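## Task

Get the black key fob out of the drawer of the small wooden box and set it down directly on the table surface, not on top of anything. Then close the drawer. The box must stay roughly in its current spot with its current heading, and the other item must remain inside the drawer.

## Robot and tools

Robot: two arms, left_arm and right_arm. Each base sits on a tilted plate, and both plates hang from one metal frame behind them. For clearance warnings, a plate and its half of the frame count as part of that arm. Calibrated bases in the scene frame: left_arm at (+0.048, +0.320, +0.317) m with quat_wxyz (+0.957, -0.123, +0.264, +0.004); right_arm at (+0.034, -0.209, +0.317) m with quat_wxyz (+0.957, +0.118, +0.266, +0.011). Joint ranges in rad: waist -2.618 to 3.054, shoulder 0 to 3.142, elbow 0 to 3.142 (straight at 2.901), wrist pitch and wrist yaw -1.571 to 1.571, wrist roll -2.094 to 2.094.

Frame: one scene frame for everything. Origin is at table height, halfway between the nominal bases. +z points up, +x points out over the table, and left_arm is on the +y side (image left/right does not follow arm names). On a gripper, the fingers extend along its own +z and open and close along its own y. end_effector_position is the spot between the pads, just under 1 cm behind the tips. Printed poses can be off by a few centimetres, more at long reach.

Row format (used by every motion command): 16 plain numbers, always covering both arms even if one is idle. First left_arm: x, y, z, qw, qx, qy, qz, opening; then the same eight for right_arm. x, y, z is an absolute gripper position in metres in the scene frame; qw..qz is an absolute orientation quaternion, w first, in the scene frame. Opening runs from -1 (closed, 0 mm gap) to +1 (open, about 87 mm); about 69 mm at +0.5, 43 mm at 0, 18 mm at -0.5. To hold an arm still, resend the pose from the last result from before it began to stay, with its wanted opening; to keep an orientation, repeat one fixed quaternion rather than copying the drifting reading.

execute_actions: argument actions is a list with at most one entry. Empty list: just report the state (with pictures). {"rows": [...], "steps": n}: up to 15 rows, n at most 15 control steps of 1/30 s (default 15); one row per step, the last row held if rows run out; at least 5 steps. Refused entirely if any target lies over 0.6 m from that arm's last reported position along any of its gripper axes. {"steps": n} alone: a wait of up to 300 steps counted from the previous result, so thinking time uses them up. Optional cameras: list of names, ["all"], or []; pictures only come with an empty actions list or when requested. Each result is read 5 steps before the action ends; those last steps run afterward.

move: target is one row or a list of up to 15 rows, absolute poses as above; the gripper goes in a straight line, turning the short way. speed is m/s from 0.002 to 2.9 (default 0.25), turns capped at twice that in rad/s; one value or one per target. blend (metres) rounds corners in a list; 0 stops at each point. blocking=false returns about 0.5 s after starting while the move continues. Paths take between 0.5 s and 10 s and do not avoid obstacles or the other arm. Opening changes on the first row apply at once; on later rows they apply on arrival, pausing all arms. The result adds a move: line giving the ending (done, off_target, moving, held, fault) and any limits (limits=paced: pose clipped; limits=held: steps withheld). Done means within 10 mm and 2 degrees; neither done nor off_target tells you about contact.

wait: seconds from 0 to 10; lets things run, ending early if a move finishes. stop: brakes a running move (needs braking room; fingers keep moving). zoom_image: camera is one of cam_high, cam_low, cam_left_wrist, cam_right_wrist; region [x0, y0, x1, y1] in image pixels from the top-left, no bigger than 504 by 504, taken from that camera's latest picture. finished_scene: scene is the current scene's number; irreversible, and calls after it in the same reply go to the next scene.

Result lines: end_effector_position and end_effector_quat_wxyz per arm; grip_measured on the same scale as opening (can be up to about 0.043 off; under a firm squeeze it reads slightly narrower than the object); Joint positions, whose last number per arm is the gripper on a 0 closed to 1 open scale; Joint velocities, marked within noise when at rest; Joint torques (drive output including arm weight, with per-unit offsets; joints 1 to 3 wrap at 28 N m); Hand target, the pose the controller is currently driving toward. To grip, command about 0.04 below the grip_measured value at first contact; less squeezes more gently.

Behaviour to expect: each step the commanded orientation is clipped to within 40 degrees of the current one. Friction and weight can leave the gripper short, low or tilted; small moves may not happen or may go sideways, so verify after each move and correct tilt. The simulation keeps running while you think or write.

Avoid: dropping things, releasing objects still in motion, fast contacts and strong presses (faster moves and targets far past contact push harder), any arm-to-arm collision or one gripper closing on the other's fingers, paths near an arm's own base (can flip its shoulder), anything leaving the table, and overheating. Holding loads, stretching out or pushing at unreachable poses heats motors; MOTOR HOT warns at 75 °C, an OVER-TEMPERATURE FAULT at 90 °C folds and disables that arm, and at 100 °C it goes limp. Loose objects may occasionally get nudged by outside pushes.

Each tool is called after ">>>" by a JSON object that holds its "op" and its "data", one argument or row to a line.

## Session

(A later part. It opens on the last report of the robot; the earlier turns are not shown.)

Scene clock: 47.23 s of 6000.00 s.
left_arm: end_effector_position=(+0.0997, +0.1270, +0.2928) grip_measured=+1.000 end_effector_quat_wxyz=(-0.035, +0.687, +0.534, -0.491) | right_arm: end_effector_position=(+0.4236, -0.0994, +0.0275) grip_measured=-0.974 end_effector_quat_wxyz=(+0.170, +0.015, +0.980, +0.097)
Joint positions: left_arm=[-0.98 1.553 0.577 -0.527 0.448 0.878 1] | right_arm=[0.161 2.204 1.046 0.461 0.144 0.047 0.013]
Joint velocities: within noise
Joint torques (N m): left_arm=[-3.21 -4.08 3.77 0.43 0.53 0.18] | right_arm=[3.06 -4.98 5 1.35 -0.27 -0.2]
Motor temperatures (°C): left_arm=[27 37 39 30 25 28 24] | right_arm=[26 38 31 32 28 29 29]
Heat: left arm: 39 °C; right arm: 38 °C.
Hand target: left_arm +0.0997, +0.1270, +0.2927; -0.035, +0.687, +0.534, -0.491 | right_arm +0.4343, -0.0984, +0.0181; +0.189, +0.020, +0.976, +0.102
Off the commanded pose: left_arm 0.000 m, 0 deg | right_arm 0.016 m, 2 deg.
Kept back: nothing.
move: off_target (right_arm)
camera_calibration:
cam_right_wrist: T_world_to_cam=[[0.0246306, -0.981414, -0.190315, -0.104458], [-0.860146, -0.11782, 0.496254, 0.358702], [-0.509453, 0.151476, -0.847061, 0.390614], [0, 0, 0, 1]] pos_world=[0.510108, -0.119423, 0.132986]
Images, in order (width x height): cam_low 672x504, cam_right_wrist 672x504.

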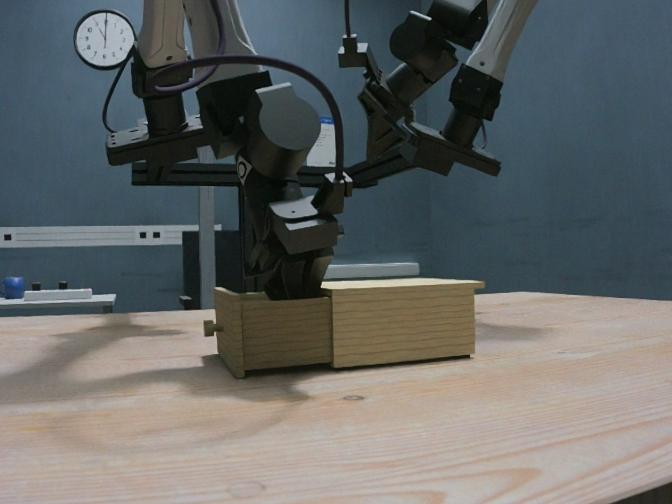

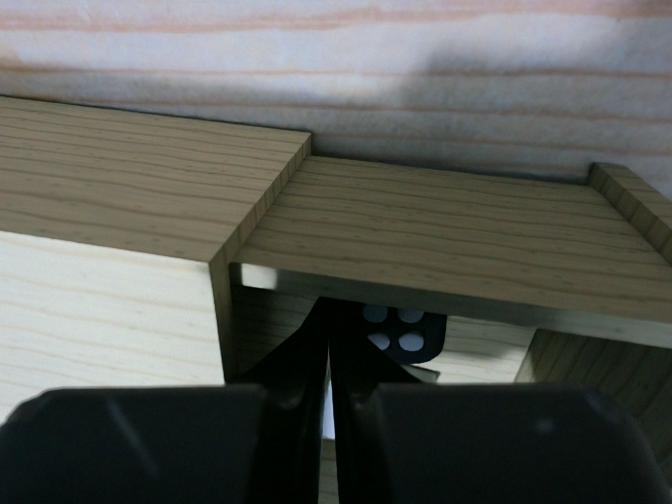

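>>> {"op": "move", "data": {
  "target": [
    [0.0997, 0.1270, 0.2928, -0.035, 0.687, 0.534, -0.491, 1.0, 0.442, -0.133, 0.023, 0.1898, 0.0199, 0.9762, 0.1026, -1.0]
  ],
  "speed": [0.1],
  "cameras": ["cam_right_wrist"]
}}

Scene clock: 48.57 s of 6000.00 s.
left_arm: end_effector_position=(+0.0997, +0.1270, +0.2928) grip_measured=+1.000 end_effector_quat_wxyz=(-0.035, +0.687, +0.534, -0.491) | right_arm: end_effector_position=(+0.4237, -0.1032, +0.0268) grip_measured=-0.974 end_effector_quat_wxyz=(+0.165, +0.014, +0.975, +0.149)
Joint positions: left_arm=[-0.98 1.553 0.577 -0.527 0.448 0.878 1] | right_arm=[0.102 2.197 1.046 0.45 -0.005 0.027 0.013]
Joint velocities: within noise
Joint torques (N m): left_arm=[-3.18 -4.08 3.81 0.42 0.53 0.18] | right_arm=[0.57 -8.96 3.34 1.03 0.53 -0.53]
Motor temperatures (°C): left_arm=[27 37 39 30 25 27 24] | right_arm=[26 38 31 32 28 29 29]
Heat: left arm: 39 °C; right arm: 38 °C.
Hand target: left_arm +0.0997, +0.1270, +0.2927; -0.035, +0.687, +0.534, -0.491 | right_arm +0.4407, -0.1329, +0.0244; +0.188, +0.020, +0.977, +0.103
Off the commanded pose: left_arm 0.000 m, 0 deg | right_arm 0.035 m, 6 deg.
Kept back: nothing.
move: off_target (right_arm)
camera_calibration:
cam_right_wrist: T_world_to_cam=[[0.0417825, -0.955813, -0.290991, -0.110297], [-0.853334, -0.185627, 0.487199, 0.349051], [-0.519687, 0.227956, -0.823384, 0.402328], [0, 0, 0, 1]] pos_world=[0.511551, -0.132343, 0.129118]
Images, in order (width x height): cam_right_wrist 672x504.

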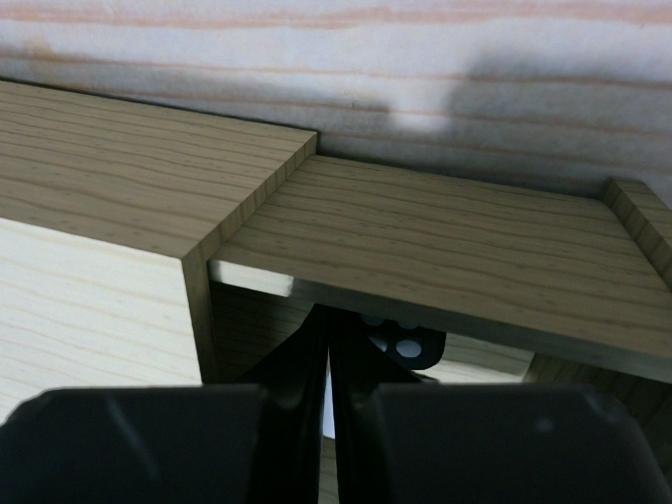

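>>> {"op": "move", "data": {
  "target": [
    [0.0997, 0.1270, 0.2928, -0.035, 0.687, 0.534, -0.491, 1.0, 0.445, -0.133, 0.043, 0.1898, 0.0199, 0.9762, 0.1026, -1.0]
  ],
  "speed": [0.06],
  "cameras": []
}}

Scene clock: 50.33 s of 6000.00 s.
left_arm: end_effector_position=(+0.0997, +0.1270, +0.2928) grip_measured=+1.000 end_effector_quat_wxyz=(-0.035, +0.687, +0.534, -0.491) | right_arm: end_effector_position=(+0.4324, -0.1208, +0.0307) grip_measured=-0.974 end_effector_quat_wxyz=(+0.173, +0.017, +0.978, +0.115)
Joint positions: left_arm=[-0.98 1.553 0.577 -0.527 0.448 0.878 1] | right_arm=[0.093 2.169 1.046 0.439 0.056 0.012 0.013]
Joint velocities: within noise
Joint torques (N m): left_arm=[-3.18 -4.03 3.77 0.43 0.53 0.17] | right_arm=[2.62 -11.84 1.51 0.77 0.02 -0.27]
Motor temperatures (°C): left_arm=[27 37 39 30 25 27 23] | right_arm=[26 38 31 32 28 29 29]
Heat: left arm: 39 °C; right arm: 38 °C.
Hand target: left_arm +0.0997, +0.1270, +0.2927; -0.035, +0.687, +0.534, -0.491 | right_arm +0.4448, -0.1327, +0.0423; +0.190, +0.020, +0.976, +0.102
Off the commanded pose: left_arm 0.000 m, 0 deg | right_arm 0.021 m, 2 deg.
Kept back: nothing.
move: off_target (right_arm)
No camera images: "cameras" was empty.

>>> {"op": "move", "data": {
  "target": [
    [0.0997, 0.1270, 0.2928, -0.035, 0.687, 0.534, -0.491, 1.0, 0.445, -0.124, 0.070, 0.1898, 0.0199, 0.9762, 0.1026, -1.0],
    [0.0997, 0.1270, 0.2928, -0.035, 0.687, 0.534, -0.491, 1.0, 0.442, -0.134, 0.110, 0.1908, 0.0, 0.9816, 0.0, 0.25]
  ],
  "speed": [0.2, 0.25],
  "blend": [0.01, 0],
  "cameras": ["cam_right_wrist"]
}}

Scene clock: 52.27 s of 6000.00 s.
left_arm: end_effector_position=(+0.0997, +0.1270, +0.2928) grip_measured=+1.000 end_effector_quat_wxyz=(-0.035, +0.687, +0.534, -0.491) | right_arm: end_effector_position=(+0.4310, -0.1334, +0.0956) grip_measured=+0.250 end_effector_quat_wxyz=(+0.173, -0.006, +0.985, +0.001)
Joint positions: left_arm=[-0.98 1.553 0.577 -0.527 0.448 0.878 1] | right_arm=[0.224 1.947 0.969 0.266 0.375 0.015 0.625]
Joint velocities: within noise
Joint torques (N m): left_arm=[-3.25 -4.08 3.73 0.42 0.53 0.18] | right_arm=[4.9 -11.23 3.04 0.75 0.1 -0.09]
Motor temperatures (°C): left_arm=[27 37 39 30 25 27 23] | right_arm=[26 39 31 32 28 29 29]
Heat: left arm: 39 °C; right arm: 39 °C.
Hand target: left_arm +0.0997, +0.1270, +0.2927; -0.035, +0.687, +0.534, -0.491 | right_arm +0.4418, -0.1339, +0.1095; +0.191, +0.000, +0.982, +0.000
Off the commanded pose: left_arm 0.000 m, 0 deg | right_arm 0.018 m, 2 deg.
Kept back: nothing.
move: off_target (right_arm); target 2's new opening was sent with right_arm's hand 0.018 m and 2 deg from that target
camera_calibration:
cam_right_wrist: T_world_to_cam=[[0.0322942, -0.99946, 0.00598487, -0.149524], [-0.861886, -0.024816, 0.506494, 0.339474], [-0.506073, -0.0215151, -0.862222, 0.434111], [0, 0, 0, 1]] pos_world=[0.517109, -0.131679, 0.203254]
Images, in order (width x height): cam_right_wrist 672x504.

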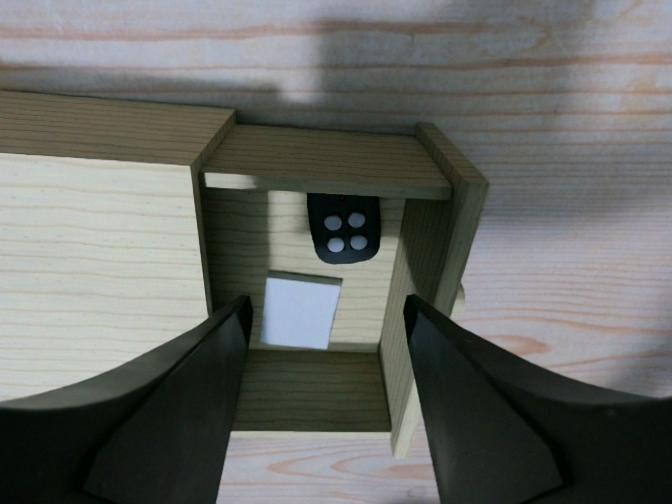

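>>> {"op": "move", "data": {
  "target": [
    [0.0997, 0.1270, 0.2928, -0.035, 0.687, 0.534, -0.491, 1.0, 0.440, -0.139, 0.080, 0.1916, -0.0478, 0.9802, -0.0174, 0.08],
    [0.0997, 0.1270, 0.2928, -0.035, 0.687, 0.534, -0.491, 1.0, 0.440, -0.1395, 0.020, 0.1916, -0.0478, 0.9802, -0.0174, 0.08]
  ],
  "speed": [0.2, 0.12],
  "blend": [0.005, 0],
  "cameras": ["cam_right_wrist", "cam_low"]
}}

Scene clock: 54.53 s of 6000.00 s.
left_arm: end_effector_position=(+0.0997, +0.1270, +0.2928) grip_measured=+1.000 end_effector_quat_wxyz=(-0.035, +0.687, +0.534, -0.491) | right_arm: end_effector_position=(+0.4325, -0.1355, +0.0352) grip_measured=+0.078 end_effector_quat_wxyz=(+0.180, -0.048, +0.982, -0.019)
Joint positions: left_arm=[-0.98 1.553 0.577 -0.527 0.448 0.878 1] | right_arm=[0.185 2.177 1.052 0.439 0.369 -0.106 0.539]
Joint velocities: within noise
Joint torques (N m): left_arm=[-3.19 -4.07 3.81 0.43 0.54 0.17] | right_arm=[1.85 -4.36 5.19 1.31 -0.24 -0.42]
Motor temperatures (°C): left_arm=[27 37 39 30 25 27 23] | right_arm=[26 39 31 32 28 29 29]
Heat: left arm: 39 °C; right arm: 39 °C.
Hand target: left_arm +0.0997, +0.1270, +0.2927; -0.035, +0.687, +0.534, -0.491 | right_arm +0.4391, -0.1400, +0.0212; +0.191, -0.048, +0.980, -0.018
Off the commanded pose: left_arm 0.000 m, 0 deg | right_arm 0.017 m, 1 deg.
Kept back: nothing.
move: off_target (right_arm)
camera_calibration:
cam_right_wrist: T_world_to_cam=[[0.106827, -0.992453, 0.0602045, -0.184607], [-0.865913, -0.0631056, 0.496198, 0.368211], [-0.488654, -0.105139, -0.86612, 0.364077], [0, 0, 0, 1]] pos_world=[0.516467, -0.121699, 0.143743]
Images, in order (width x height): cam_low 672x504, cam_right_wrist 672x504.

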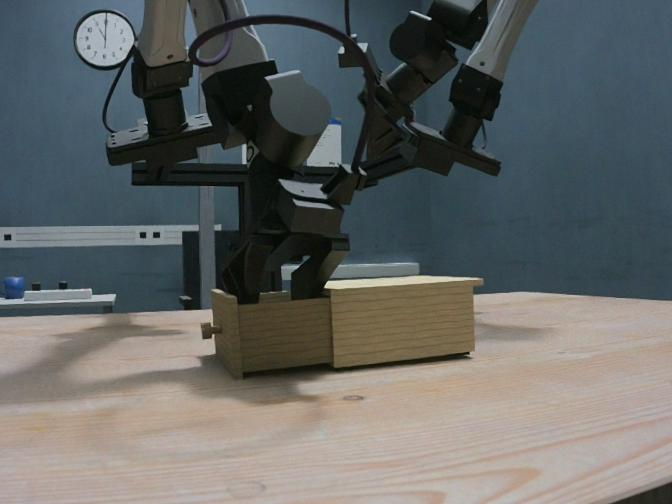

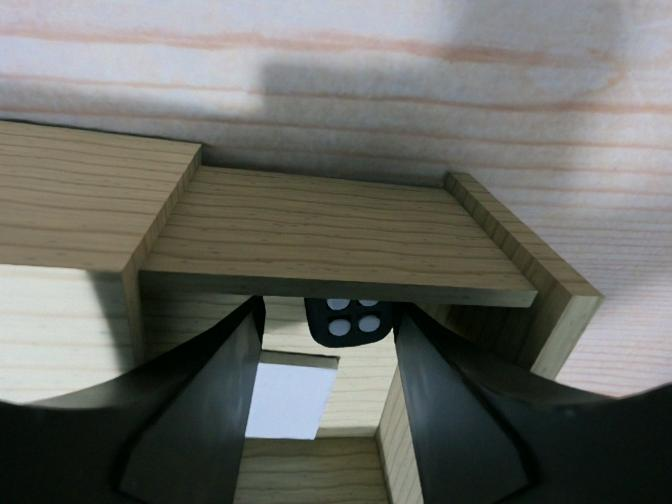

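>>> {"op": "move", "data": {
  "target": [
    [0.0997, 0.1270, 0.2928, -0.035, 0.687, 0.534, -0.491, 1.0, 0.441, -0.144, 0.064, 0.1916, -0.0478, 0.9802, -0.0174, 0.18],
    [0.0997, 0.1270, 0.2928, -0.035, 0.687, 0.534, -0.491, 1.0, 0.441, -0.1425, 0.017, 0.1916, -0.0478, 0.9802, -0.0174, 0.18]
  ],
  "speed": [0.15, 0.12],
  "cameras": ["cam_right_wrist"]
}}

Scene clock: 55.93 s of 6000.00 s.
left_arm: end_effector_position=(+0.0997, +0.1270, +0.2928) grip_measured=+1.000 end_effector_quat_wxyz=(-0.035, +0.687, +0.534, -0.491) | right_arm: end_effector_position=(+0.4396, -0.1382, +0.0334) grip_measured=+0.178 end_effector_quat_wxyz=(+0.188, -0.048, +0.981, -0.017)
Joint positions: left_arm=[-0.98 1.553 0.577 -0.527 0.448 0.878 1] | right_arm=[0.173 2.184 1.064 0.455 0.354 -0.121 0.589]
Joint velocities: within noise
Joint torques (N m): left_arm=[-3.21 -4.07 3.81 0.42 0.53 0.17] | right_arm=[1.99 -4.27 4.88 1.24 -0.17 -0.3]
Motor temperatures (°C): left_arm=[27 37 39 30 25 27 23] | right_arm=[26 39 31 32 28 29 29]
Heat: left arm: 39 °C; right arm: 39 °C.
Hand target: left_arm +0.0997, +0.1270, +0.2927; -0.035, +0.687, +0.534, -0.491 | right_arm +0.4403, -0.1428, +0.0181; +0.191, -0.048, +0.980, -0.018
Off the commanded pose: left_arm 0.000 m, 0 deg | right_arm 0.017 m, 0 deg.
Kept back: nothing.
move: off_target (right_arm)
camera_calibration:
cam_right_wrist: T_world_to_cam=[[0.10853, -0.99246, 0.0569543, -0.18853], [-0.874239, -0.0680153, 0.480707, 0.37861], [-0.473209, -0.101963, -0.87503, 0.359587], [0, 0, 0, 1]] pos_world=[0.521617, -0.124693, 0.143387]
Images, in order (width x height): cam_right_wrist 672x504.

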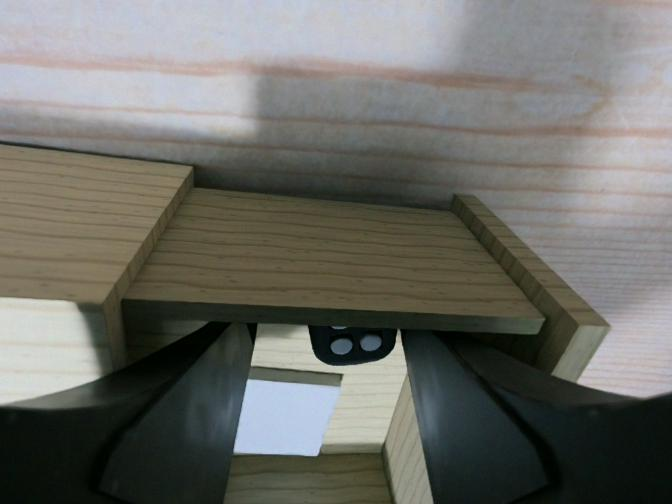

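>>> {"op": "zoom_image", "data": {
  "camera": "cam_right_wrist",
  "region": [220, 290, 450, 460]
}}

>>> {"op": "execute_actions", "data": {
  "actions": [],
  "cameras": ["cam_high", "cam_low"]
}}

>>> {"op": "zoom_image", "data": {
  "camera": "cam_low",
  "region": [190, 200, 390, 350]
}}

>>> {"op": "zoom_image", "data": {
  "camera": "cam_high",
  "region": [270, 270, 390, 360]
}}

Scaled by 2.191 from the camera's 672x504 image, which has a finer 960x720 frame.

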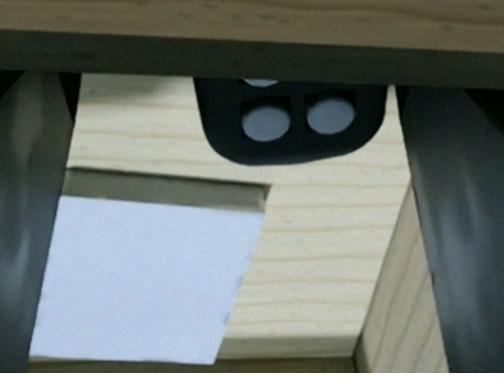

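Scene clock: 58.97 s of 6000.00 s.
left_arm: end_effector_position=(+0.0997, +0.1270, +0.2928) grip_measured=+1.000 end_effector_quat_wxyz=(-0.035, +0.687, +0.534, -0.491) | right_arm: end_effector_position=(+0.4396, -0.1382, +0.0334) grip_measured=+0.178 end_effector_quat_wxyz=(+0.188, -0.048, +0.981, -0.017)
Joint positions: left_arm=[-0.98 1.553 0.577 -0.527 0.448 0.878 1] | right_arm=[0.173 2.184 1.064 0.455 0.354 -0.121 0.589]
Joint velocities: within noise
Joint torques (N m): left_arm=[-3.22 -4.1 3.74 0.43 0.53 0.18] | right_arm=[2 -4.34 4.75 1.27 -0.17 -0.32]
Motor temperatures (°C): left_arm=[27 37 39 30 25 27 23] | right_arm=[26 39 31 32 28 29 29]
Heat: left arm: 39 °C; right arm: 39 °C.
Hand target: left_arm +0.0997, +0.1270, +0.2927; -0.035, +0.687, +0.534, -0.491 | right_arm +0.4403, -0.1428, +0.0181; +0.191, -0.048, +0.980, -0.018
Off the commanded pose: left_arm 0.000 m, 0 deg | right_arm 0.017 m, 0 deg.
Steps of this call (1-91: nothing new was sent). Readings (end_effector_position of left_arm | right_arm):
1: (+0.0997, +0.1270, +0.2928) | (+0.4396, -0.1382, +0.0334)
2: (+0.0997, +0.1270, +0.2928) | (+0.4396, -0.1382, +0.0334)
4: (+0.0997, +0.1270, +0.2928) | (+0.4396, -0.1382, +0.0334)
8: (+0.0997, +0.1270, +0.2928) | (+0.4396, -0.1382, +0.0334)
91: the state above
Images, in order (width x height): cam_high 672x504, cam_low 672x504.

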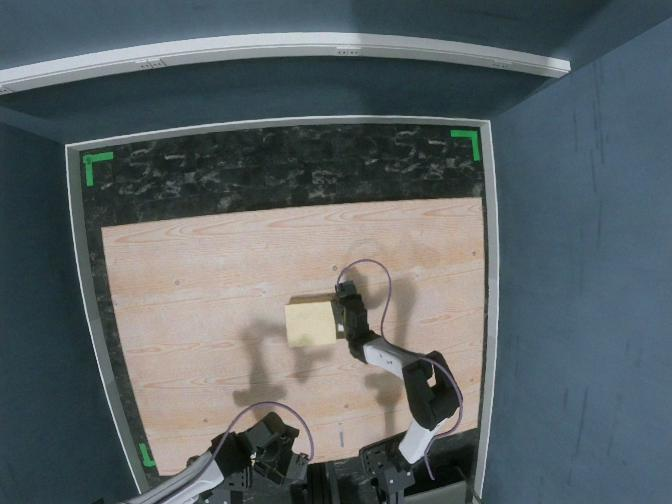

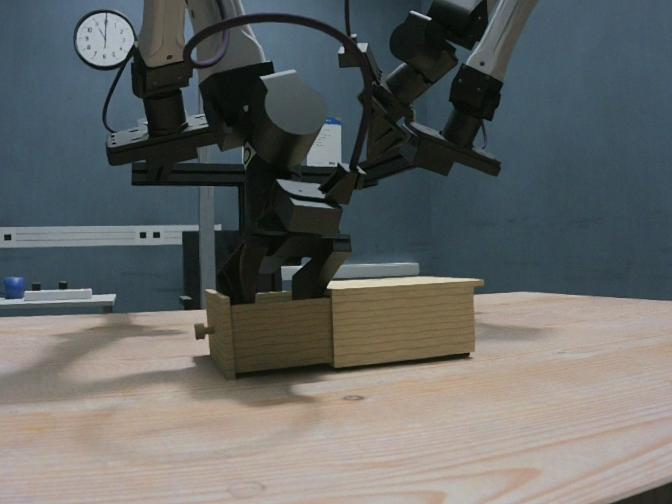

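Scaled by 2.520 from the camera's 672x504 image, which has a finer 960x720 frame.

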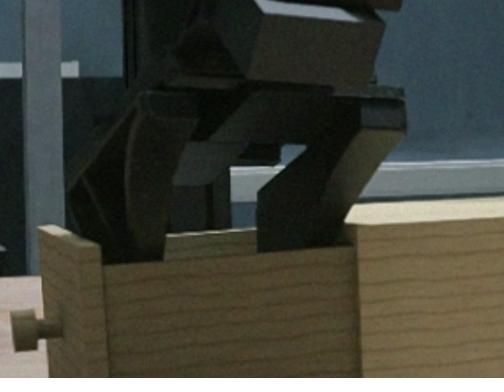

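Scaled by 4.200 from the camera's 672x504 image, which has a finer 960x720 frame.

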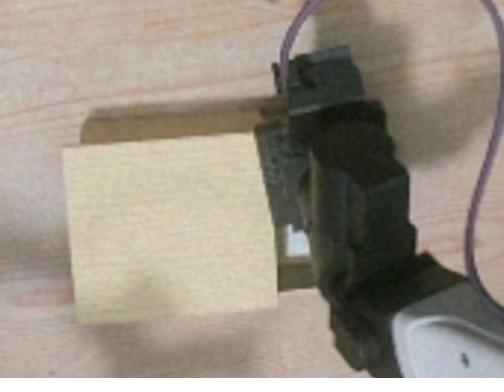

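>>> {"op": "move", "data": {
  "target": [
    [0.0997, 0.1270, 0.2928, -0.035, 0.687, 0.534, -0.491, 1.0, 0.439, -0.1415, 0.006, 0.1916, -0.0478, 0.9802, -0.0174, 0.18]
  ],
  "speed": [0.06],
  "cameras": ["cam_right_wrist", "cam_low"]
}}

Scene clock: 60.33 s of 6000.00 s.
left_arm: end_effector_position=(+0.0997, +0.1270, +0.2928) grip_measured=+1.000 end_effector_quat_wxyz=(-0.035, +0.687, +0.534, -0.491) | right_arm: end_effector_position=(+0.4421, -0.1406, +0.0286) grip_measured=+0.177 end_effector_quat_wxyz=(+0.194, -0.048, +0.980, -0.024)
Joint positions: left_arm=[-0.98 1.553 0.577 -0.527 0.448 0.878 1] | right_arm=[0.17 2.204 1.074 0.479 0.366 -0.129 0.588]
Joint velocities: within noise
Joint torques (N m): left_arm=[-3.19 -4.05 3.81 0.43 0.53 0.18] | right_arm=[1.8 -2.95 5 1.29 -0.32 -0.28]
Motor temperatures (°C): left_arm=[27 37 39 30 25 27 23] | right_arm=[26 39 31 32 28 29 29]
Heat: left arm: 39 °C; right arm: 39 °C.
Hand target: left_arm +0.0997, +0.1270, +0.2927; -0.035, +0.687, +0.534, -0.491 | right_arm +0.4376, -0.1420, +0.0079; +0.191, -0.048, +0.980, -0.018
Off the commanded pose: left_arm 0.000 m, 0 deg | right_arm 0.023 m, 1 deg.
Kept back: nothing.
move: off_target (right_arm)
camera_calibration:
cam_right_wrist: T_world_to_cam=[[0.103215, -0.99201, 0.0725493, -0.188908], [-0.87995, -0.057064, 0.471626, 0.387234], [-0.463718, -0.112519, -0.878809, 0.350883], [0, 0, 0, 1]] pos_world=[0.522956, -0.125821, 0.139434]
Images, in order (width x height): cam_low 672x504, cam_right_wrist 672x504.

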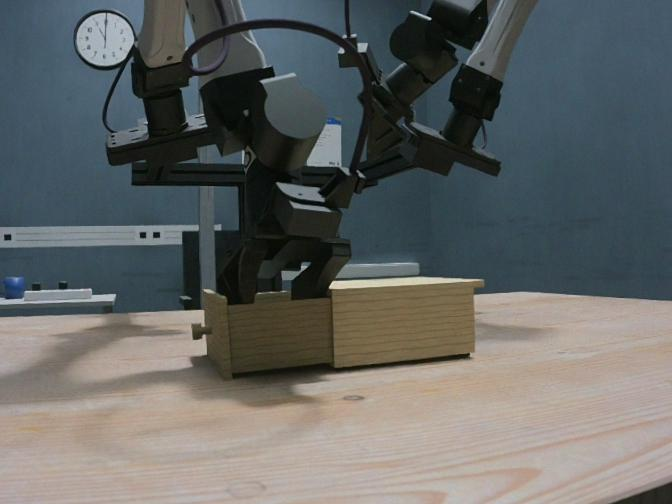

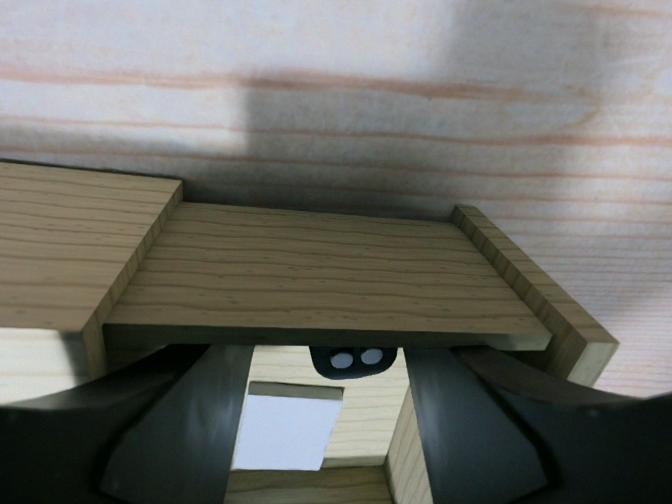

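>>> {"op": "move", "data": {
  "target": [
    [0.0997, 0.1270, 0.2928, -0.035, 0.687, 0.534, -0.491, 1.0, 0.4385, -0.1415, 0.012, 0.1916, -0.0478, 0.9802, -0.0174, -0.4]
  ],
  "speed": [0.06],
  "cameras": ["cam_right_wrist"]
}}

Scene clock: 61.27 s of 6000.00 s.
left_arm: end_effector_position=(+0.0997, +0.1270, +0.2928) grip_measured=+1.000 end_effector_quat_wxyz=(-0.035, +0.687, +0.534, -0.491) | right_arm: end_effector_position=(+0.4431, -0.1389, +0.0279) grip_measured=-0.178 end_effector_quat_wxyz=(+0.196, -0.048, +0.979, -0.021)
Joint positions: left_arm=[-0.98 1.553 0.577 -0.527 0.448 0.878 1] | right_arm=[0.17 2.208 1.075 0.488 0.359 -0.13 0.411]
Joint velocities: within noise
Joint torques (N m): left_arm=[-3.18 -4.1 3.77 0.43 0.53 0.17] | right_arm=[2.14 -4.78 3.85 1.11 -0.24 -0.21]
Motor temperatures (°C): left_arm=[27 37 39 30 25 27 23] | right_arm=[26 39 31 32 28 29 29]
Heat: left arm: 39 °C; right arm: 39 °C.
Hand target: left_arm +0.0997, +0.1270, +0.2927; -0.035, +0.687, +0.534, -0.491 | right_arm +0.4378, -0.1416, +0.0130; +0.191, -0.048, +0.980, -0.017
Off the commanded pose: left_arm 0.000 m, 0 deg | right_arm 0.017 m, 1 deg.
Kept back: nothing.
move: off_target (right_arm)
camera_calibration:
cam_right_wrist: T_world_to_cam=[[0.105075, -0.992213, 0.0668807, -0.188026], [-0.882292, -0.061983, 0.466603, 0.389032], [-0.458824, -0.108037, -0.881934, 0.349312], [0, 0, 0, 1]] pos_world=[0.52327, -0.124709, 0.139122]
Images, in order (width x height): cam_right_wrist 672x504.

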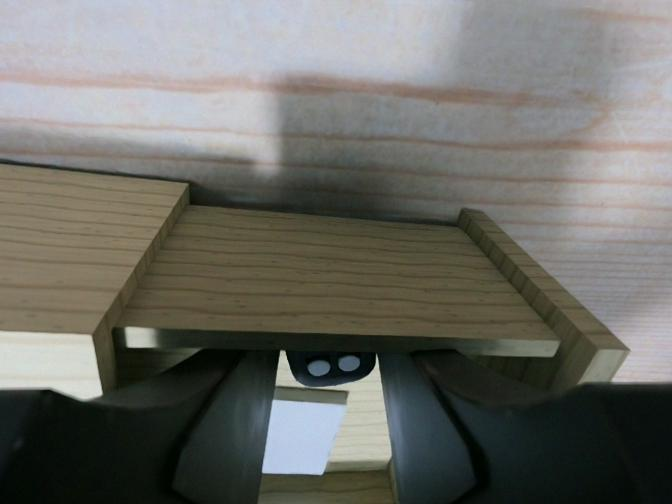

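>>> {"op": "move", "data": {
  "target": [
    [0.0997, 0.1270, 0.2928, -0.035, 0.687, 0.534, -0.491, 1.0, 0.445, -0.142, 0.080, 0.1916, -0.0478, 0.9802, -0.0174, -0.4],
    [0.0997, 0.1270, 0.2928, -0.035, 0.687, 0.534, -0.491, 1.0, 0.455, -0.180, 0.145, 0.1908, 0.0, 0.9816, 0.0, -0.4],
    [0.0997, 0.1270, 0.2928, -0.035, 0.687, 0.534, -0.491, 1.0, 0.475, -0.295, 0.110, 0.1908, 0.0, 0.9816, 0.0, -0.4],
    [0.0997, 0.1270, 0.2928, -0.035, 0.687, 0.534, -0.491, 1.0, 0.475, -0.295, 0.035, 0.1908, 0.0, 0.9816, 0.0, -0.4]
  ],
  "speed": [0.15, 0.25, 0.3, 0.15],
  "blend": [0.015, 0.03, 0.02, 0],
  "cameras": ["cam_right_wrist", "cam_low", "cam_high"]
}}

Scene clock: 64.20 s of 6000.00 s.
left_arm: end_effector_position=(+0.0997, +0.1270, +0.2928) grip_measured=+1.000 end_effector_quat_wxyz=(-0.035, +0.687, +0.534, -0.491) | right_arm: end_effector_position=(+0.4682, -0.2912, +0.0389) grip_measured=-0.177 end_effector_quat_wxyz=(+0.179, +0.001, +0.984, +0.001)
Joint positions: left_arm=[-0.98 1.553 0.577 -0.527 0.448 0.878 1] | right_arm=[-0.212 2.071 1.171 0.26 0.034 -0.25 0.411]
Joint velocities: within noise
Joint torques (N m): left_arm=[-3.23 -4.08 3.79 0.43 0.53 0.17] | right_arm=[0.92 -7.77 5.15 1.05 -0.2 -0.25]
Motor temperatures (°C): left_arm=[27 37 39 30 25 27 23] | right_arm=[26 39 31 32 28 29 29]
Heat: left arm: 39 °C; right arm: 39 °C.
Hand target: left_arm +0.0997, +0.1270, +0.2927; -0.035, +0.687, +0.534, -0.491 | right_arm +0.4749, -0.2950, +0.0354; +0.191, +0.000, +0.982, +0.000
Off the commanded pose: left_arm 0.000 m, 0 deg | right_arm 0.009 m, 1 deg.
Kept back: nothing.
move: done
camera_calibration:
cam_right_wrist: T_world_to_cam=[[0.0175416, -0.999838, 0.00402042, -0.301267], [-0.868877, -0.0132541, 0.49485, 0.403422], [-0.494716, -0.0121737, -0.868969, 0.398325], [0, 0, 0, 1]] pos_world=[0.552867, -0.291022, 0.147711]
Images, in order (width x height): cam_high 672x504, cam_low 672x504, cam_right_wrist 672x504.

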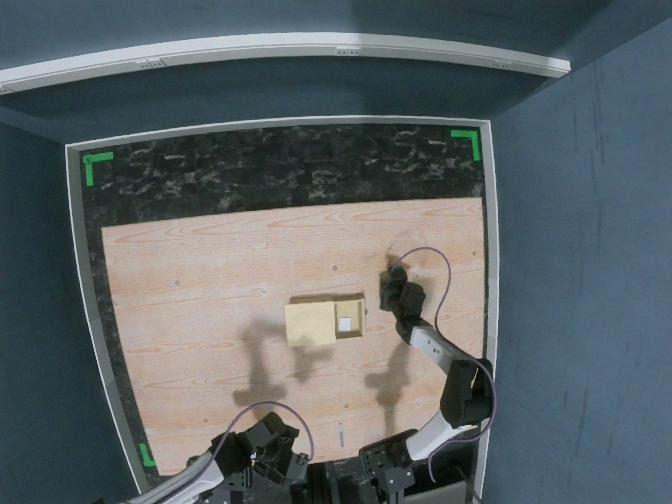

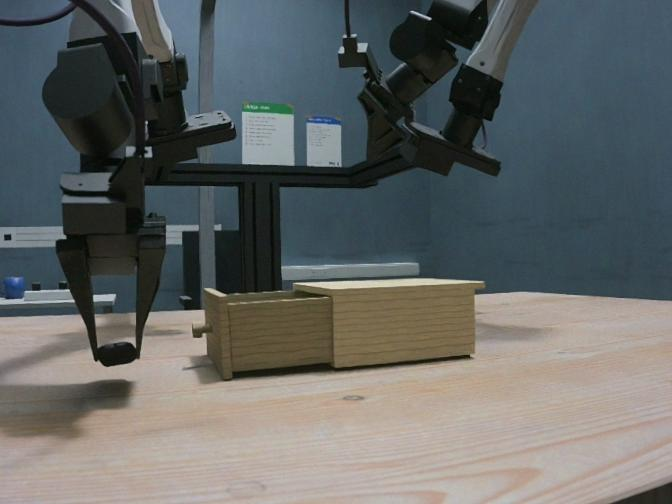

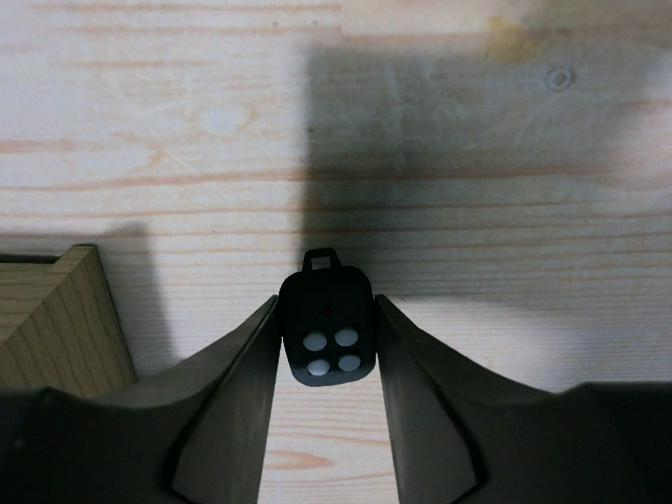

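>>> {"op": "move", "data": {
  "target": [
    [0.0997, 0.1270, 0.2928, -0.035, 0.687, 0.534, -0.491, 1.0, 0.476, -0.295, 0.004, 0.2050, 0.0, 0.9788, 0.0, -0.4]
  ],
  "speed": [0.07],
  "cameras": ["cam_low"]
}}

>>> {"op": "zoom_image", "data": {
  "camera": "cam_low",
  "region": [40, 240, 260, 420]
}}

Scene clock: 65.17 s of 6000.00 s.
left_arm: end_effector_position=(+0.0997, +0.1270, +0.2928) grip_measured=+1.000 end_effector_quat_wxyz=(-0.035, +0.687, +0.534, -0.491) | right_arm: end_effector_position=(+0.4666, -0.2895, +0.0164) grip_measured=-0.180 end_effector_quat_wxyz=(+0.184, +0.000, +0.983, +0.003)
Joint positions: left_arm=[-0.98 1.553 0.577 -0.527 0.448 0.878 1] | right_arm=[-0.219 2.15 1.196 0.322 0.021 -0.256 0.41]
Joint velocities: within noise
Joint torques (N m): left_arm=[-3.18 -4.1 3.74 0.43 0.54 0.17] | right_arm=[0.49 -5.46 5.64 1.46 -0.25 -0.26]
Motor temperatures (°C): left_arm=[27 37 39 30 25 27 23] | right_arm=[26 39 31 32 28 29 29]
Heat: left arm: 39 °C; right arm: 39 °C.
Hand target: left_arm +0.0997, +0.1270, +0.2927; -0.035, +0.687, +0.534, -0.491 | right_arm +0.4751, -0.2950, +0.0052; +0.204, +0.000, +0.979, +0.000
Off the commanded pose: left_arm 0.000 m, 0 deg | right_arm 0.017 m, 2 deg.
Kept back: nothing.
move: off_target (right_arm)
Images, in order (width x height): cam_low 672x504.

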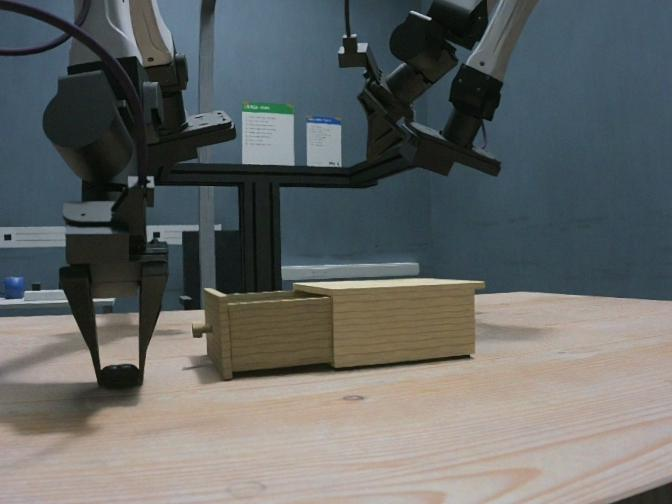

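Scaled by 2.291 from the camera's 672x504 image, which has a finer 960x720 frame.

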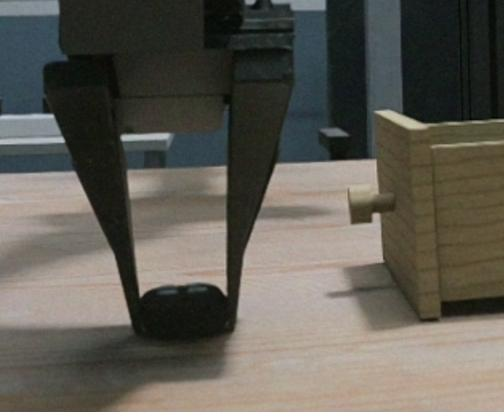

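>>> {"op": "move", "data": {
  "target": [
    [0.0997, 0.1270, 0.2928, -0.035, 0.687, 0.534, -0.491, 1.0, 0.476, -0.294, -0.007, 0.2150, 0.0, 0.9766, 0.0, -0.4]
  ],
  "speed": [0.05],
  "cameras": ["cam_low"]
}}

>>> {"op": "zoom_image", "data": {
  "camera": "cam_low",
  "region": [40, 300, 200, 420]
}}

Scene clock: 66.10 s of 6000.00 s.
left_arm: end_effector_position=(+0.0997, +0.1270, +0.2928) grip_measured=+1.000 end_effector_quat_wxyz=(-0.035, +0.687, +0.534, -0.491) | right_arm: end_effector_position=(+0.4667, -0.2895, +0.0155) grip_measured=-0.180 end_effector_quat_wxyz=(+0.185, +0.000, +0.983, +0.003)
Joint positions: left_arm=[-0.98 1.553 0.577 -0.527 0.448 0.878 1] | right_arm=[-0.219 2.153 1.196 0.327 0.021 -0.257 0.41]
Joint velocities: within noise
Joint torques (N m): left_arm=[-3.22 -4.08 3.74 0.42 0.53 0.18] | right_arm=[0.27 -3.22 5.45 1.9 -0.28 -0.25]
Motor temperatures (°C): left_arm=[27 37 39 30 25 27 23] | right_arm=[26 39 31 32 28 29 29]
Heat: left arm: 39 °C; right arm: 39 °C.
Hand target: left_arm +0.0997, +0.1270, +0.2927; -0.035, +0.687, +0.534, -0.491 | right_arm +0.4738, -0.2939, -0.0041; +0.212, +0.000, +0.977, +0.000
Off the commanded pose: left_arm 0.000 m, 0 deg | right_arm 0.025 m, 4 deg.
Kept back: nothing.
move: off_target (right_arm)
Images, in order (width x height): cam_low 672x504.

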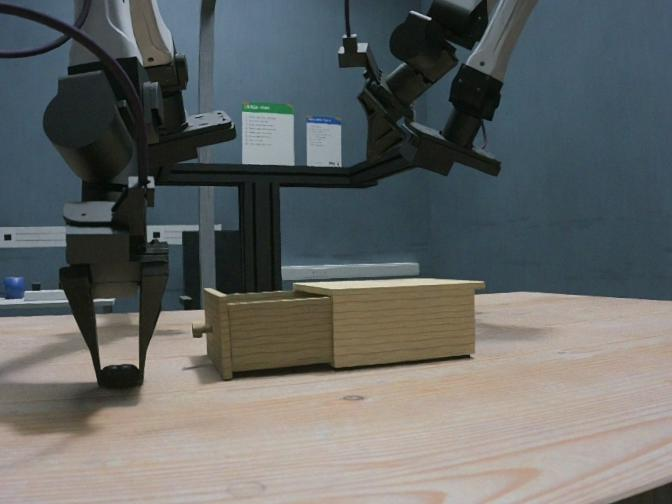

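Scaled by 3.150 from the camera's 672x504 image, which has a finer 960x720 frame.

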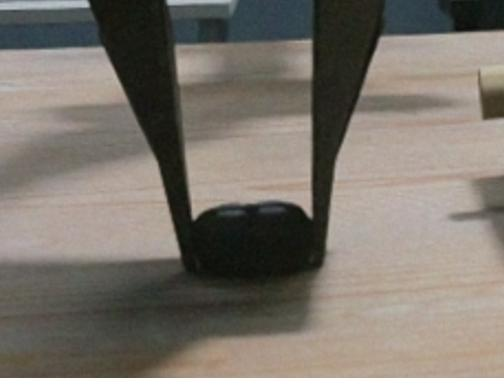

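>>> {"op": "move", "data": {
  "target": [
    [0.0997, 0.1270, 0.2928, -0.035, 0.687, 0.534, -0.491, 1.0, 0.469, -0.2905, 0.010, 0.1908, 0.0, 0.9816, 0.0, 0.05],
    [0.0997, 0.1270, 0.2928, -0.035, 0.687, 0.534, -0.491, 1.0, 0.466, -0.290, 0.105, 0.1908, 0.0, 0.9816, 0.0, 0.05]
  ],
  "speed": [0.1, 0.2],
  "cameras": ["cam_right_wrist"]
}}

Scene clock: 69.17 s of 6000.00 s.
left_arm: end_effector_position=(+0.0997, +0.1270, +0.2928) grip_measured=+1.000 end_effector_quat_wxyz=(-0.035, +0.687, +0.534, -0.491) | right_arm: end_effector_position=(+0.4591, -0.2902, +0.0937) grip_measured=+0.050 end_effector_quat_wxyz=(+0.179, -0.003, +0.984, +0.003)
Joint positions: left_arm=[-0.98 1.553 0.577 -0.527 0.448 0.878 1] | right_arm=[-0.2 1.861 1.057 0.162 0.037 -0.251 0.525]
Joint velocities: within noise
Joint torques (N m): left_arm=[-3.21 -4.07 3.75 0.43 0.54 0.16] | right_arm=[2.41 -11.29 3.66 0.79 0.04 -0.05]
Motor temperatures (°C): left_arm=[27 37 39 30 25 27 23] | right_arm=[26 39 31 32 28 29 29]
Heat: left arm: 39 °C; right arm: 39 °C.
Hand target: left_arm +0.0997, +0.1270, +0.2927; -0.035, +0.687, +0.534, -0.491 | right_arm +0.4658, -0.2900, +0.1046; +0.191, +0.000, +0.982, +0.000
Off the commanded pose: left_arm 0.000 m, 0 deg | right_arm 0.013 m, 1 deg.
Kept back: nothing.
move: off_target (right_arm)
camera_calibration:
cam_right_wrist: T_world_to_cam=[[0.027594, -0.999619, 0.0000610797, -0.304551], [-0.868586, -0.0239466, 0.49496, 0.365122], [-0.49477, -0.013711, -0.868916, 0.441031], [0, 0, 0, 1]] pos_world=[0.543752, -0.289645, 0.202517]
Images, in order (width x height): cam_right_wrist 672x504.

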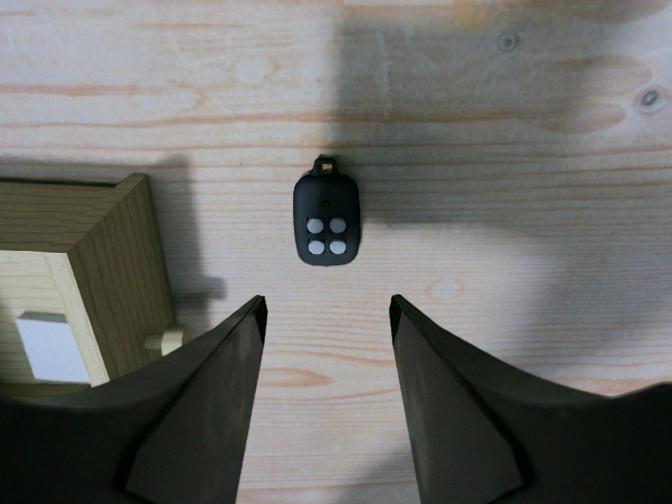

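>>> {"op": "move", "data": {
  "target": [
    [0.0997, 0.1270, 0.2928, -0.035, 0.687, 0.534, -0.491, 1.0, 0.409, -0.252, 0.085, 0.1903, 0.0133, 0.9793, 0.0685, -1.0],
    [0.0997, 0.1270, 0.2928, -0.035, 0.687, 0.534, -0.491, 1.0, 0.408, -0.247, 0.033, 0.1903, 0.0133, 0.9793, 0.0685, -1.0],
    [0.0997, 0.1270, 0.2928, -0.035, 0.687, 0.534, -0.491, 1.0, 0.408, -0.205, 0.034, 0.1903, 0.0133, 0.9793, 0.0685, -1.0]
  ],
  "speed": [0.25, 0.15, 0.1],
  "blend": [0.01, 0.01, 0],
  "cameras": ["cam_right_wrist", "cam_low"]
}}

Scene clock: 72.03 s of 6000.00 s.
left_arm: end_effector_position=(+0.0997, +0.1270, +0.2928) grip_measured=+1.000 end_effector_quat_wxyz=(-0.035, +0.687, +0.534, -0.491) | right_arm: end_effector_position=(+0.4051, -0.2192, +0.0365) grip_measured=-0.973 end_effector_quat_wxyz=(+0.183, +0.013, +0.982, +0.052)
Joint positions: left_arm=[-0.98 1.553 0.577 -0.527 0.448 0.878 1] | right_arm=[-0.107 2.051 0.87 0.527 0.02 -0.145 0.013]
Joint velocities: within noise
Joint torques (N m): left_arm=[-3.22 -4.1 3.74 0.44 0.53 0.17] | right_arm=[4.26 -6.28 1.91 1.06 -0.31 0.05]
Motor temperatures (°C): left_arm=[27 37 39 30 25 27 23] | right_arm=[26 39 31 32 28 29 29]
Heat: left arm: 39 °C; right arm: 39 °C.
Hand target: left_arm +0.0997, +0.1270, +0.2927; -0.035, +0.687, +0.534, -0.491 | right_arm +0.4078, -0.2052, +0.0345; +0.190, +0.013, +0.979, +0.069
Off the commanded pose: left_arm 0.000 m, 0 deg | right_arm 0.015 m, 2 deg.
Kept back: nothing.
move: off_target (right_arm)
camera_calibration:
cam_right_wrist: T_world_to_cam=[[0.0141742, -0.994713, -0.101707, -0.221837], [-0.872397, -0.0620058, 0.48485, 0.341804], [-0.488593, 0.0818562, -0.868664, 0.38408], [0, 0, 0, 1]] pos_world=[0.488992, -0.23091, 0.14535]
Images, in order (width x height): cam_low 672x504, cam_right_wrist 672x504.

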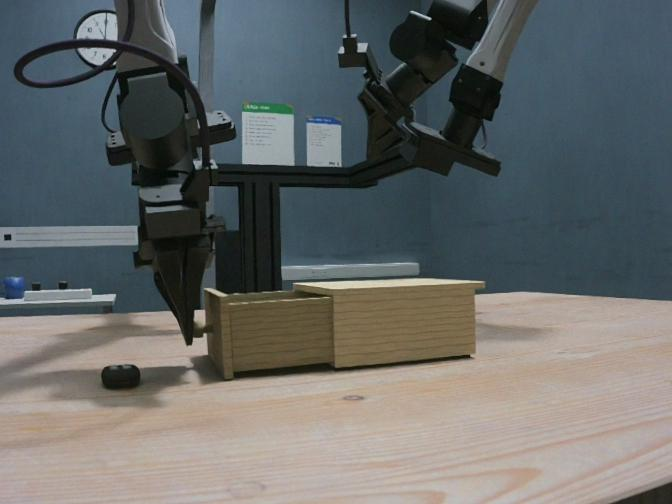

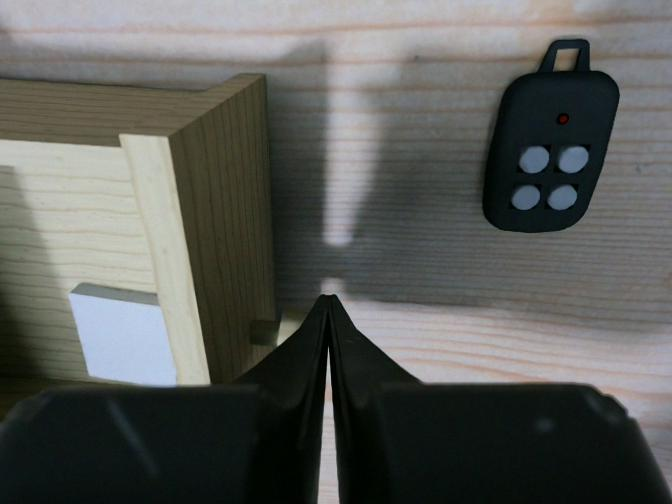

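>>> {"op": "move", "data": {
  "target": [
    [0.0997, 0.1270, 0.2928, -0.035, 0.687, 0.534, -0.491, 1.0, 0.408, -0.105, 0.036, 0.1903, 0.0133, 0.9793, 0.0685, -1.0]
  ],
  "speed": [0.11],
  "cameras": ["cam_right_wrist", "cam_low", "cam_high"]
}}

Scene clock: 73.57 s of 6000.00 s.
left_arm: end_effector_position=(+0.0997, +0.1270, +0.2928) grip_measured=+1.000 end_effector_quat_wxyz=(-0.035, +0.687, +0.534, -0.491) | right_arm: end_effector_position=(+0.4062, -0.1372, +0.0371) grip_measured=-0.974 end_effector_quat_wxyz=(+0.186, +0.015, +0.982, +0.021)
Joint positions: left_arm=[-0.98 1.553 0.577 -0.527 0.448 0.878 1] | right_arm=[0.15 2.139 0.908 0.564 0.286 0.006 0.013]
Joint velocities: within noise
Joint torques (N m): left_arm=[-3.19 -4.08 3.74 0.43 0.53 0.18] | right_arm=[7.41 -6.01 3.15 0.9 -0.72 0.19]
Motor temperatures (°C): left_arm=[27 37 39 30 25 27 23] | right_arm=[26 39 31 32 28 29 29]
Heat: left arm: 39 °C; right arm: 39 °C.
Hand target: left_arm +0.0997, +0.1270, +0.2927; -0.035, +0.687, +0.534, -0.491 | right_arm +0.4068, -0.1060, +0.0378; +0.189, +0.013, +0.980, +0.068
Off the commanded pose: left_arm 0.000 m, 0 deg | right_arm 0.032 m, 5 deg.
Kept back: nothing.
move: off_target (right_arm)
camera_calibration:
cam_right_wrist: T_world_to_cam=[[-0.00241758, -0.999154, -0.0410557, -0.13639], [-0.875532, -0.0177215, 0.482835, 0.354985], [-0.483154, 0.0371129, -0.874749, 0.3702], [0, 0, 0, 1]] pos_world=[0.489334, -0.143723, 0.146833]
Images, in order (width x height): cam_high 672x504, cam_low 672x504, cam_right_wrist 672x504.

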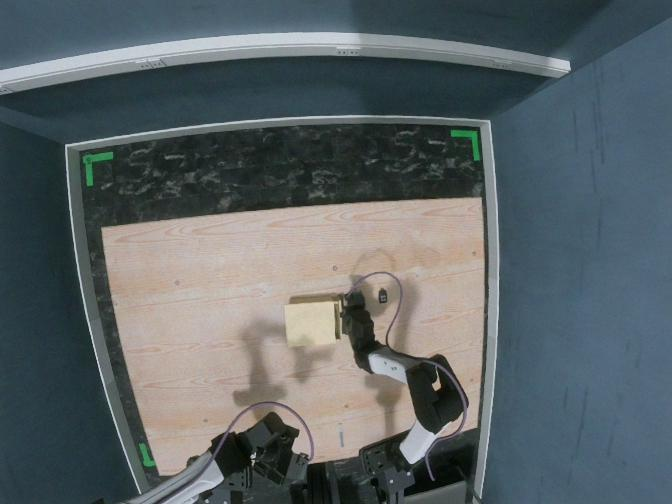

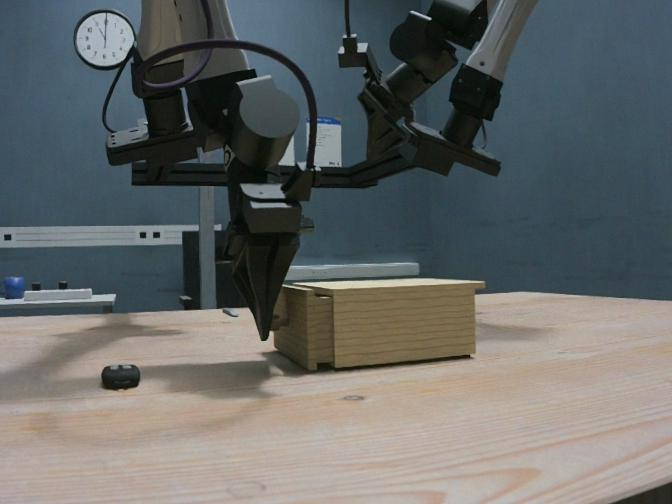

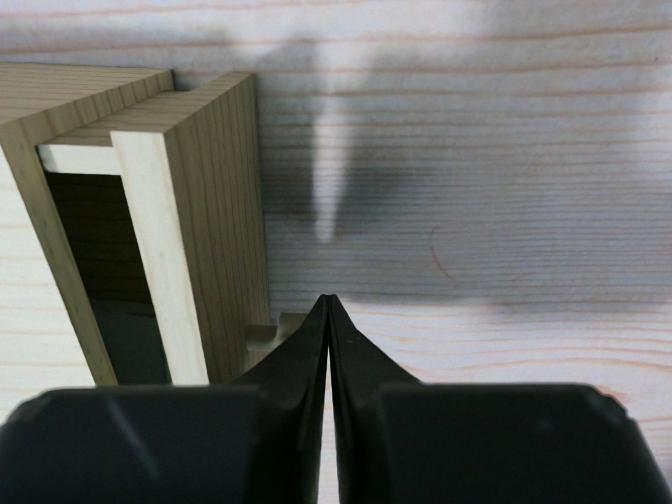

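>>> {"op": "move", "data": {
  "target": [
    [0.0997, 0.1270, 0.2928, -0.035, 0.687, 0.534, -0.491, 1.0, 0.408, -0.070, 0.036, 0.1903, 0.0133, 0.9793, 0.0685, -1.0]
  ],
  "speed": [0.09],
  "cameras": ["cam_right_wrist", "cam_low", "cam_high"]
}}

>>> {"op": "zoom_image", "data": {
  "camera": "cam_low",
  "region": [200, 250, 540, 400]
}}

Scene clock: 74.57 s of 6000.00 s.
left_arm: end_effector_position=(+0.0997, +0.1270, +0.2928) grip_measured=+1.000 end_effector_quat_wxyz=(-0.035, +0.687, +0.534, -0.491) | right_arm: end_effector_position=(+0.4081, -0.0987, +0.0364) grip_measured=-0.974 end_effector_quat_wxyz=(+0.189, +0.016, +0.981, +0.029)
Joint positions: left_arm=[-0.98 1.553 0.577 -0.527 0.448 0.878 1] | right_arm=[0.241 2.191 0.96 0.552 0.34 0.066 0.013]
Joint velocities: within noise
Joint torques (N m): left_arm=[-3.14 -4.1 3.79 0.43 0.54 0.18] | right_arm=[7.8 -6.16 3.44 0.88 -0.5 0.15]
Motor temperatures (°C): left_arm=[27 37 39 29 25 27 23] | right_arm=[26 38 31 32 28 29 29]
Heat: left arm: 39 °C; right arm: 38 °C.
Hand target: left_arm +0.0997, +0.1270, +0.2927; -0.035, +0.687, +0.534, -0.491 | right_arm +0.4070, -0.0709, +0.0374; +0.190, +0.013, +0.979, +0.068
Off the commanded pose: left_arm 0.000 m, 0 deg | right_arm 0.029 m, 5 deg.
Kept back: nothing.
move: off_target (right_arm)
camera_calibration:
cam_right_wrist: T_world_to_cam=[[0.000346635, -0.99835, -0.0574249, -0.0983631], [-0.878392, -0.0277497, 0.477134, 0.358099], [-0.47794, 0.0502762, -0.876952, 0.368377], [0, 0, 0, 1]] pos_world=[0.490648, -0.106784, 0.146539]
Images, in order (width x height): cam_high 672x504, cam_low 672x504, cam_right_wrist 672x504.

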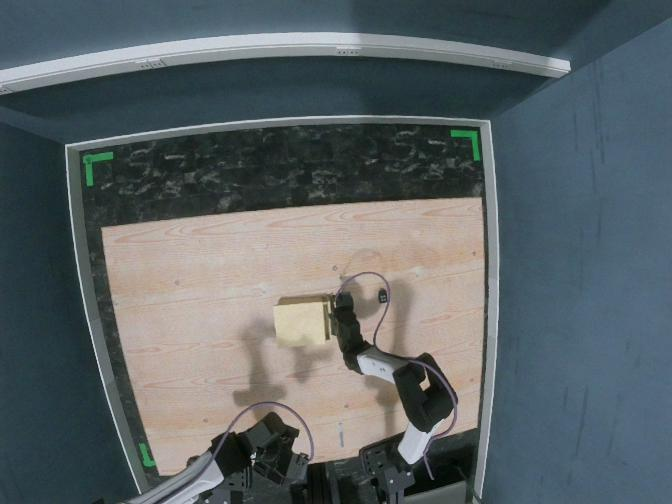

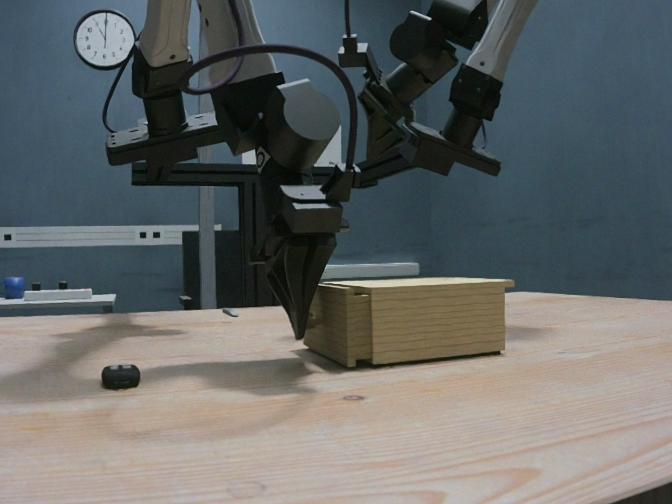

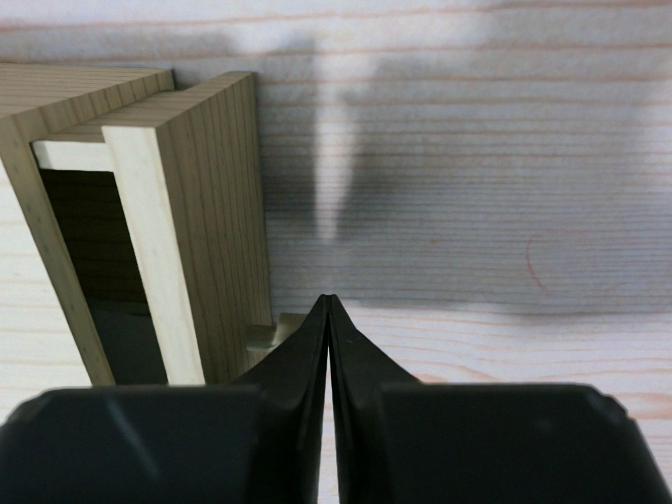

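Scaled by 1.482 from the camera's 672x504 image, which has a finer 960x720 frame.

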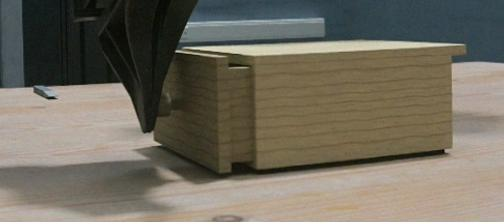

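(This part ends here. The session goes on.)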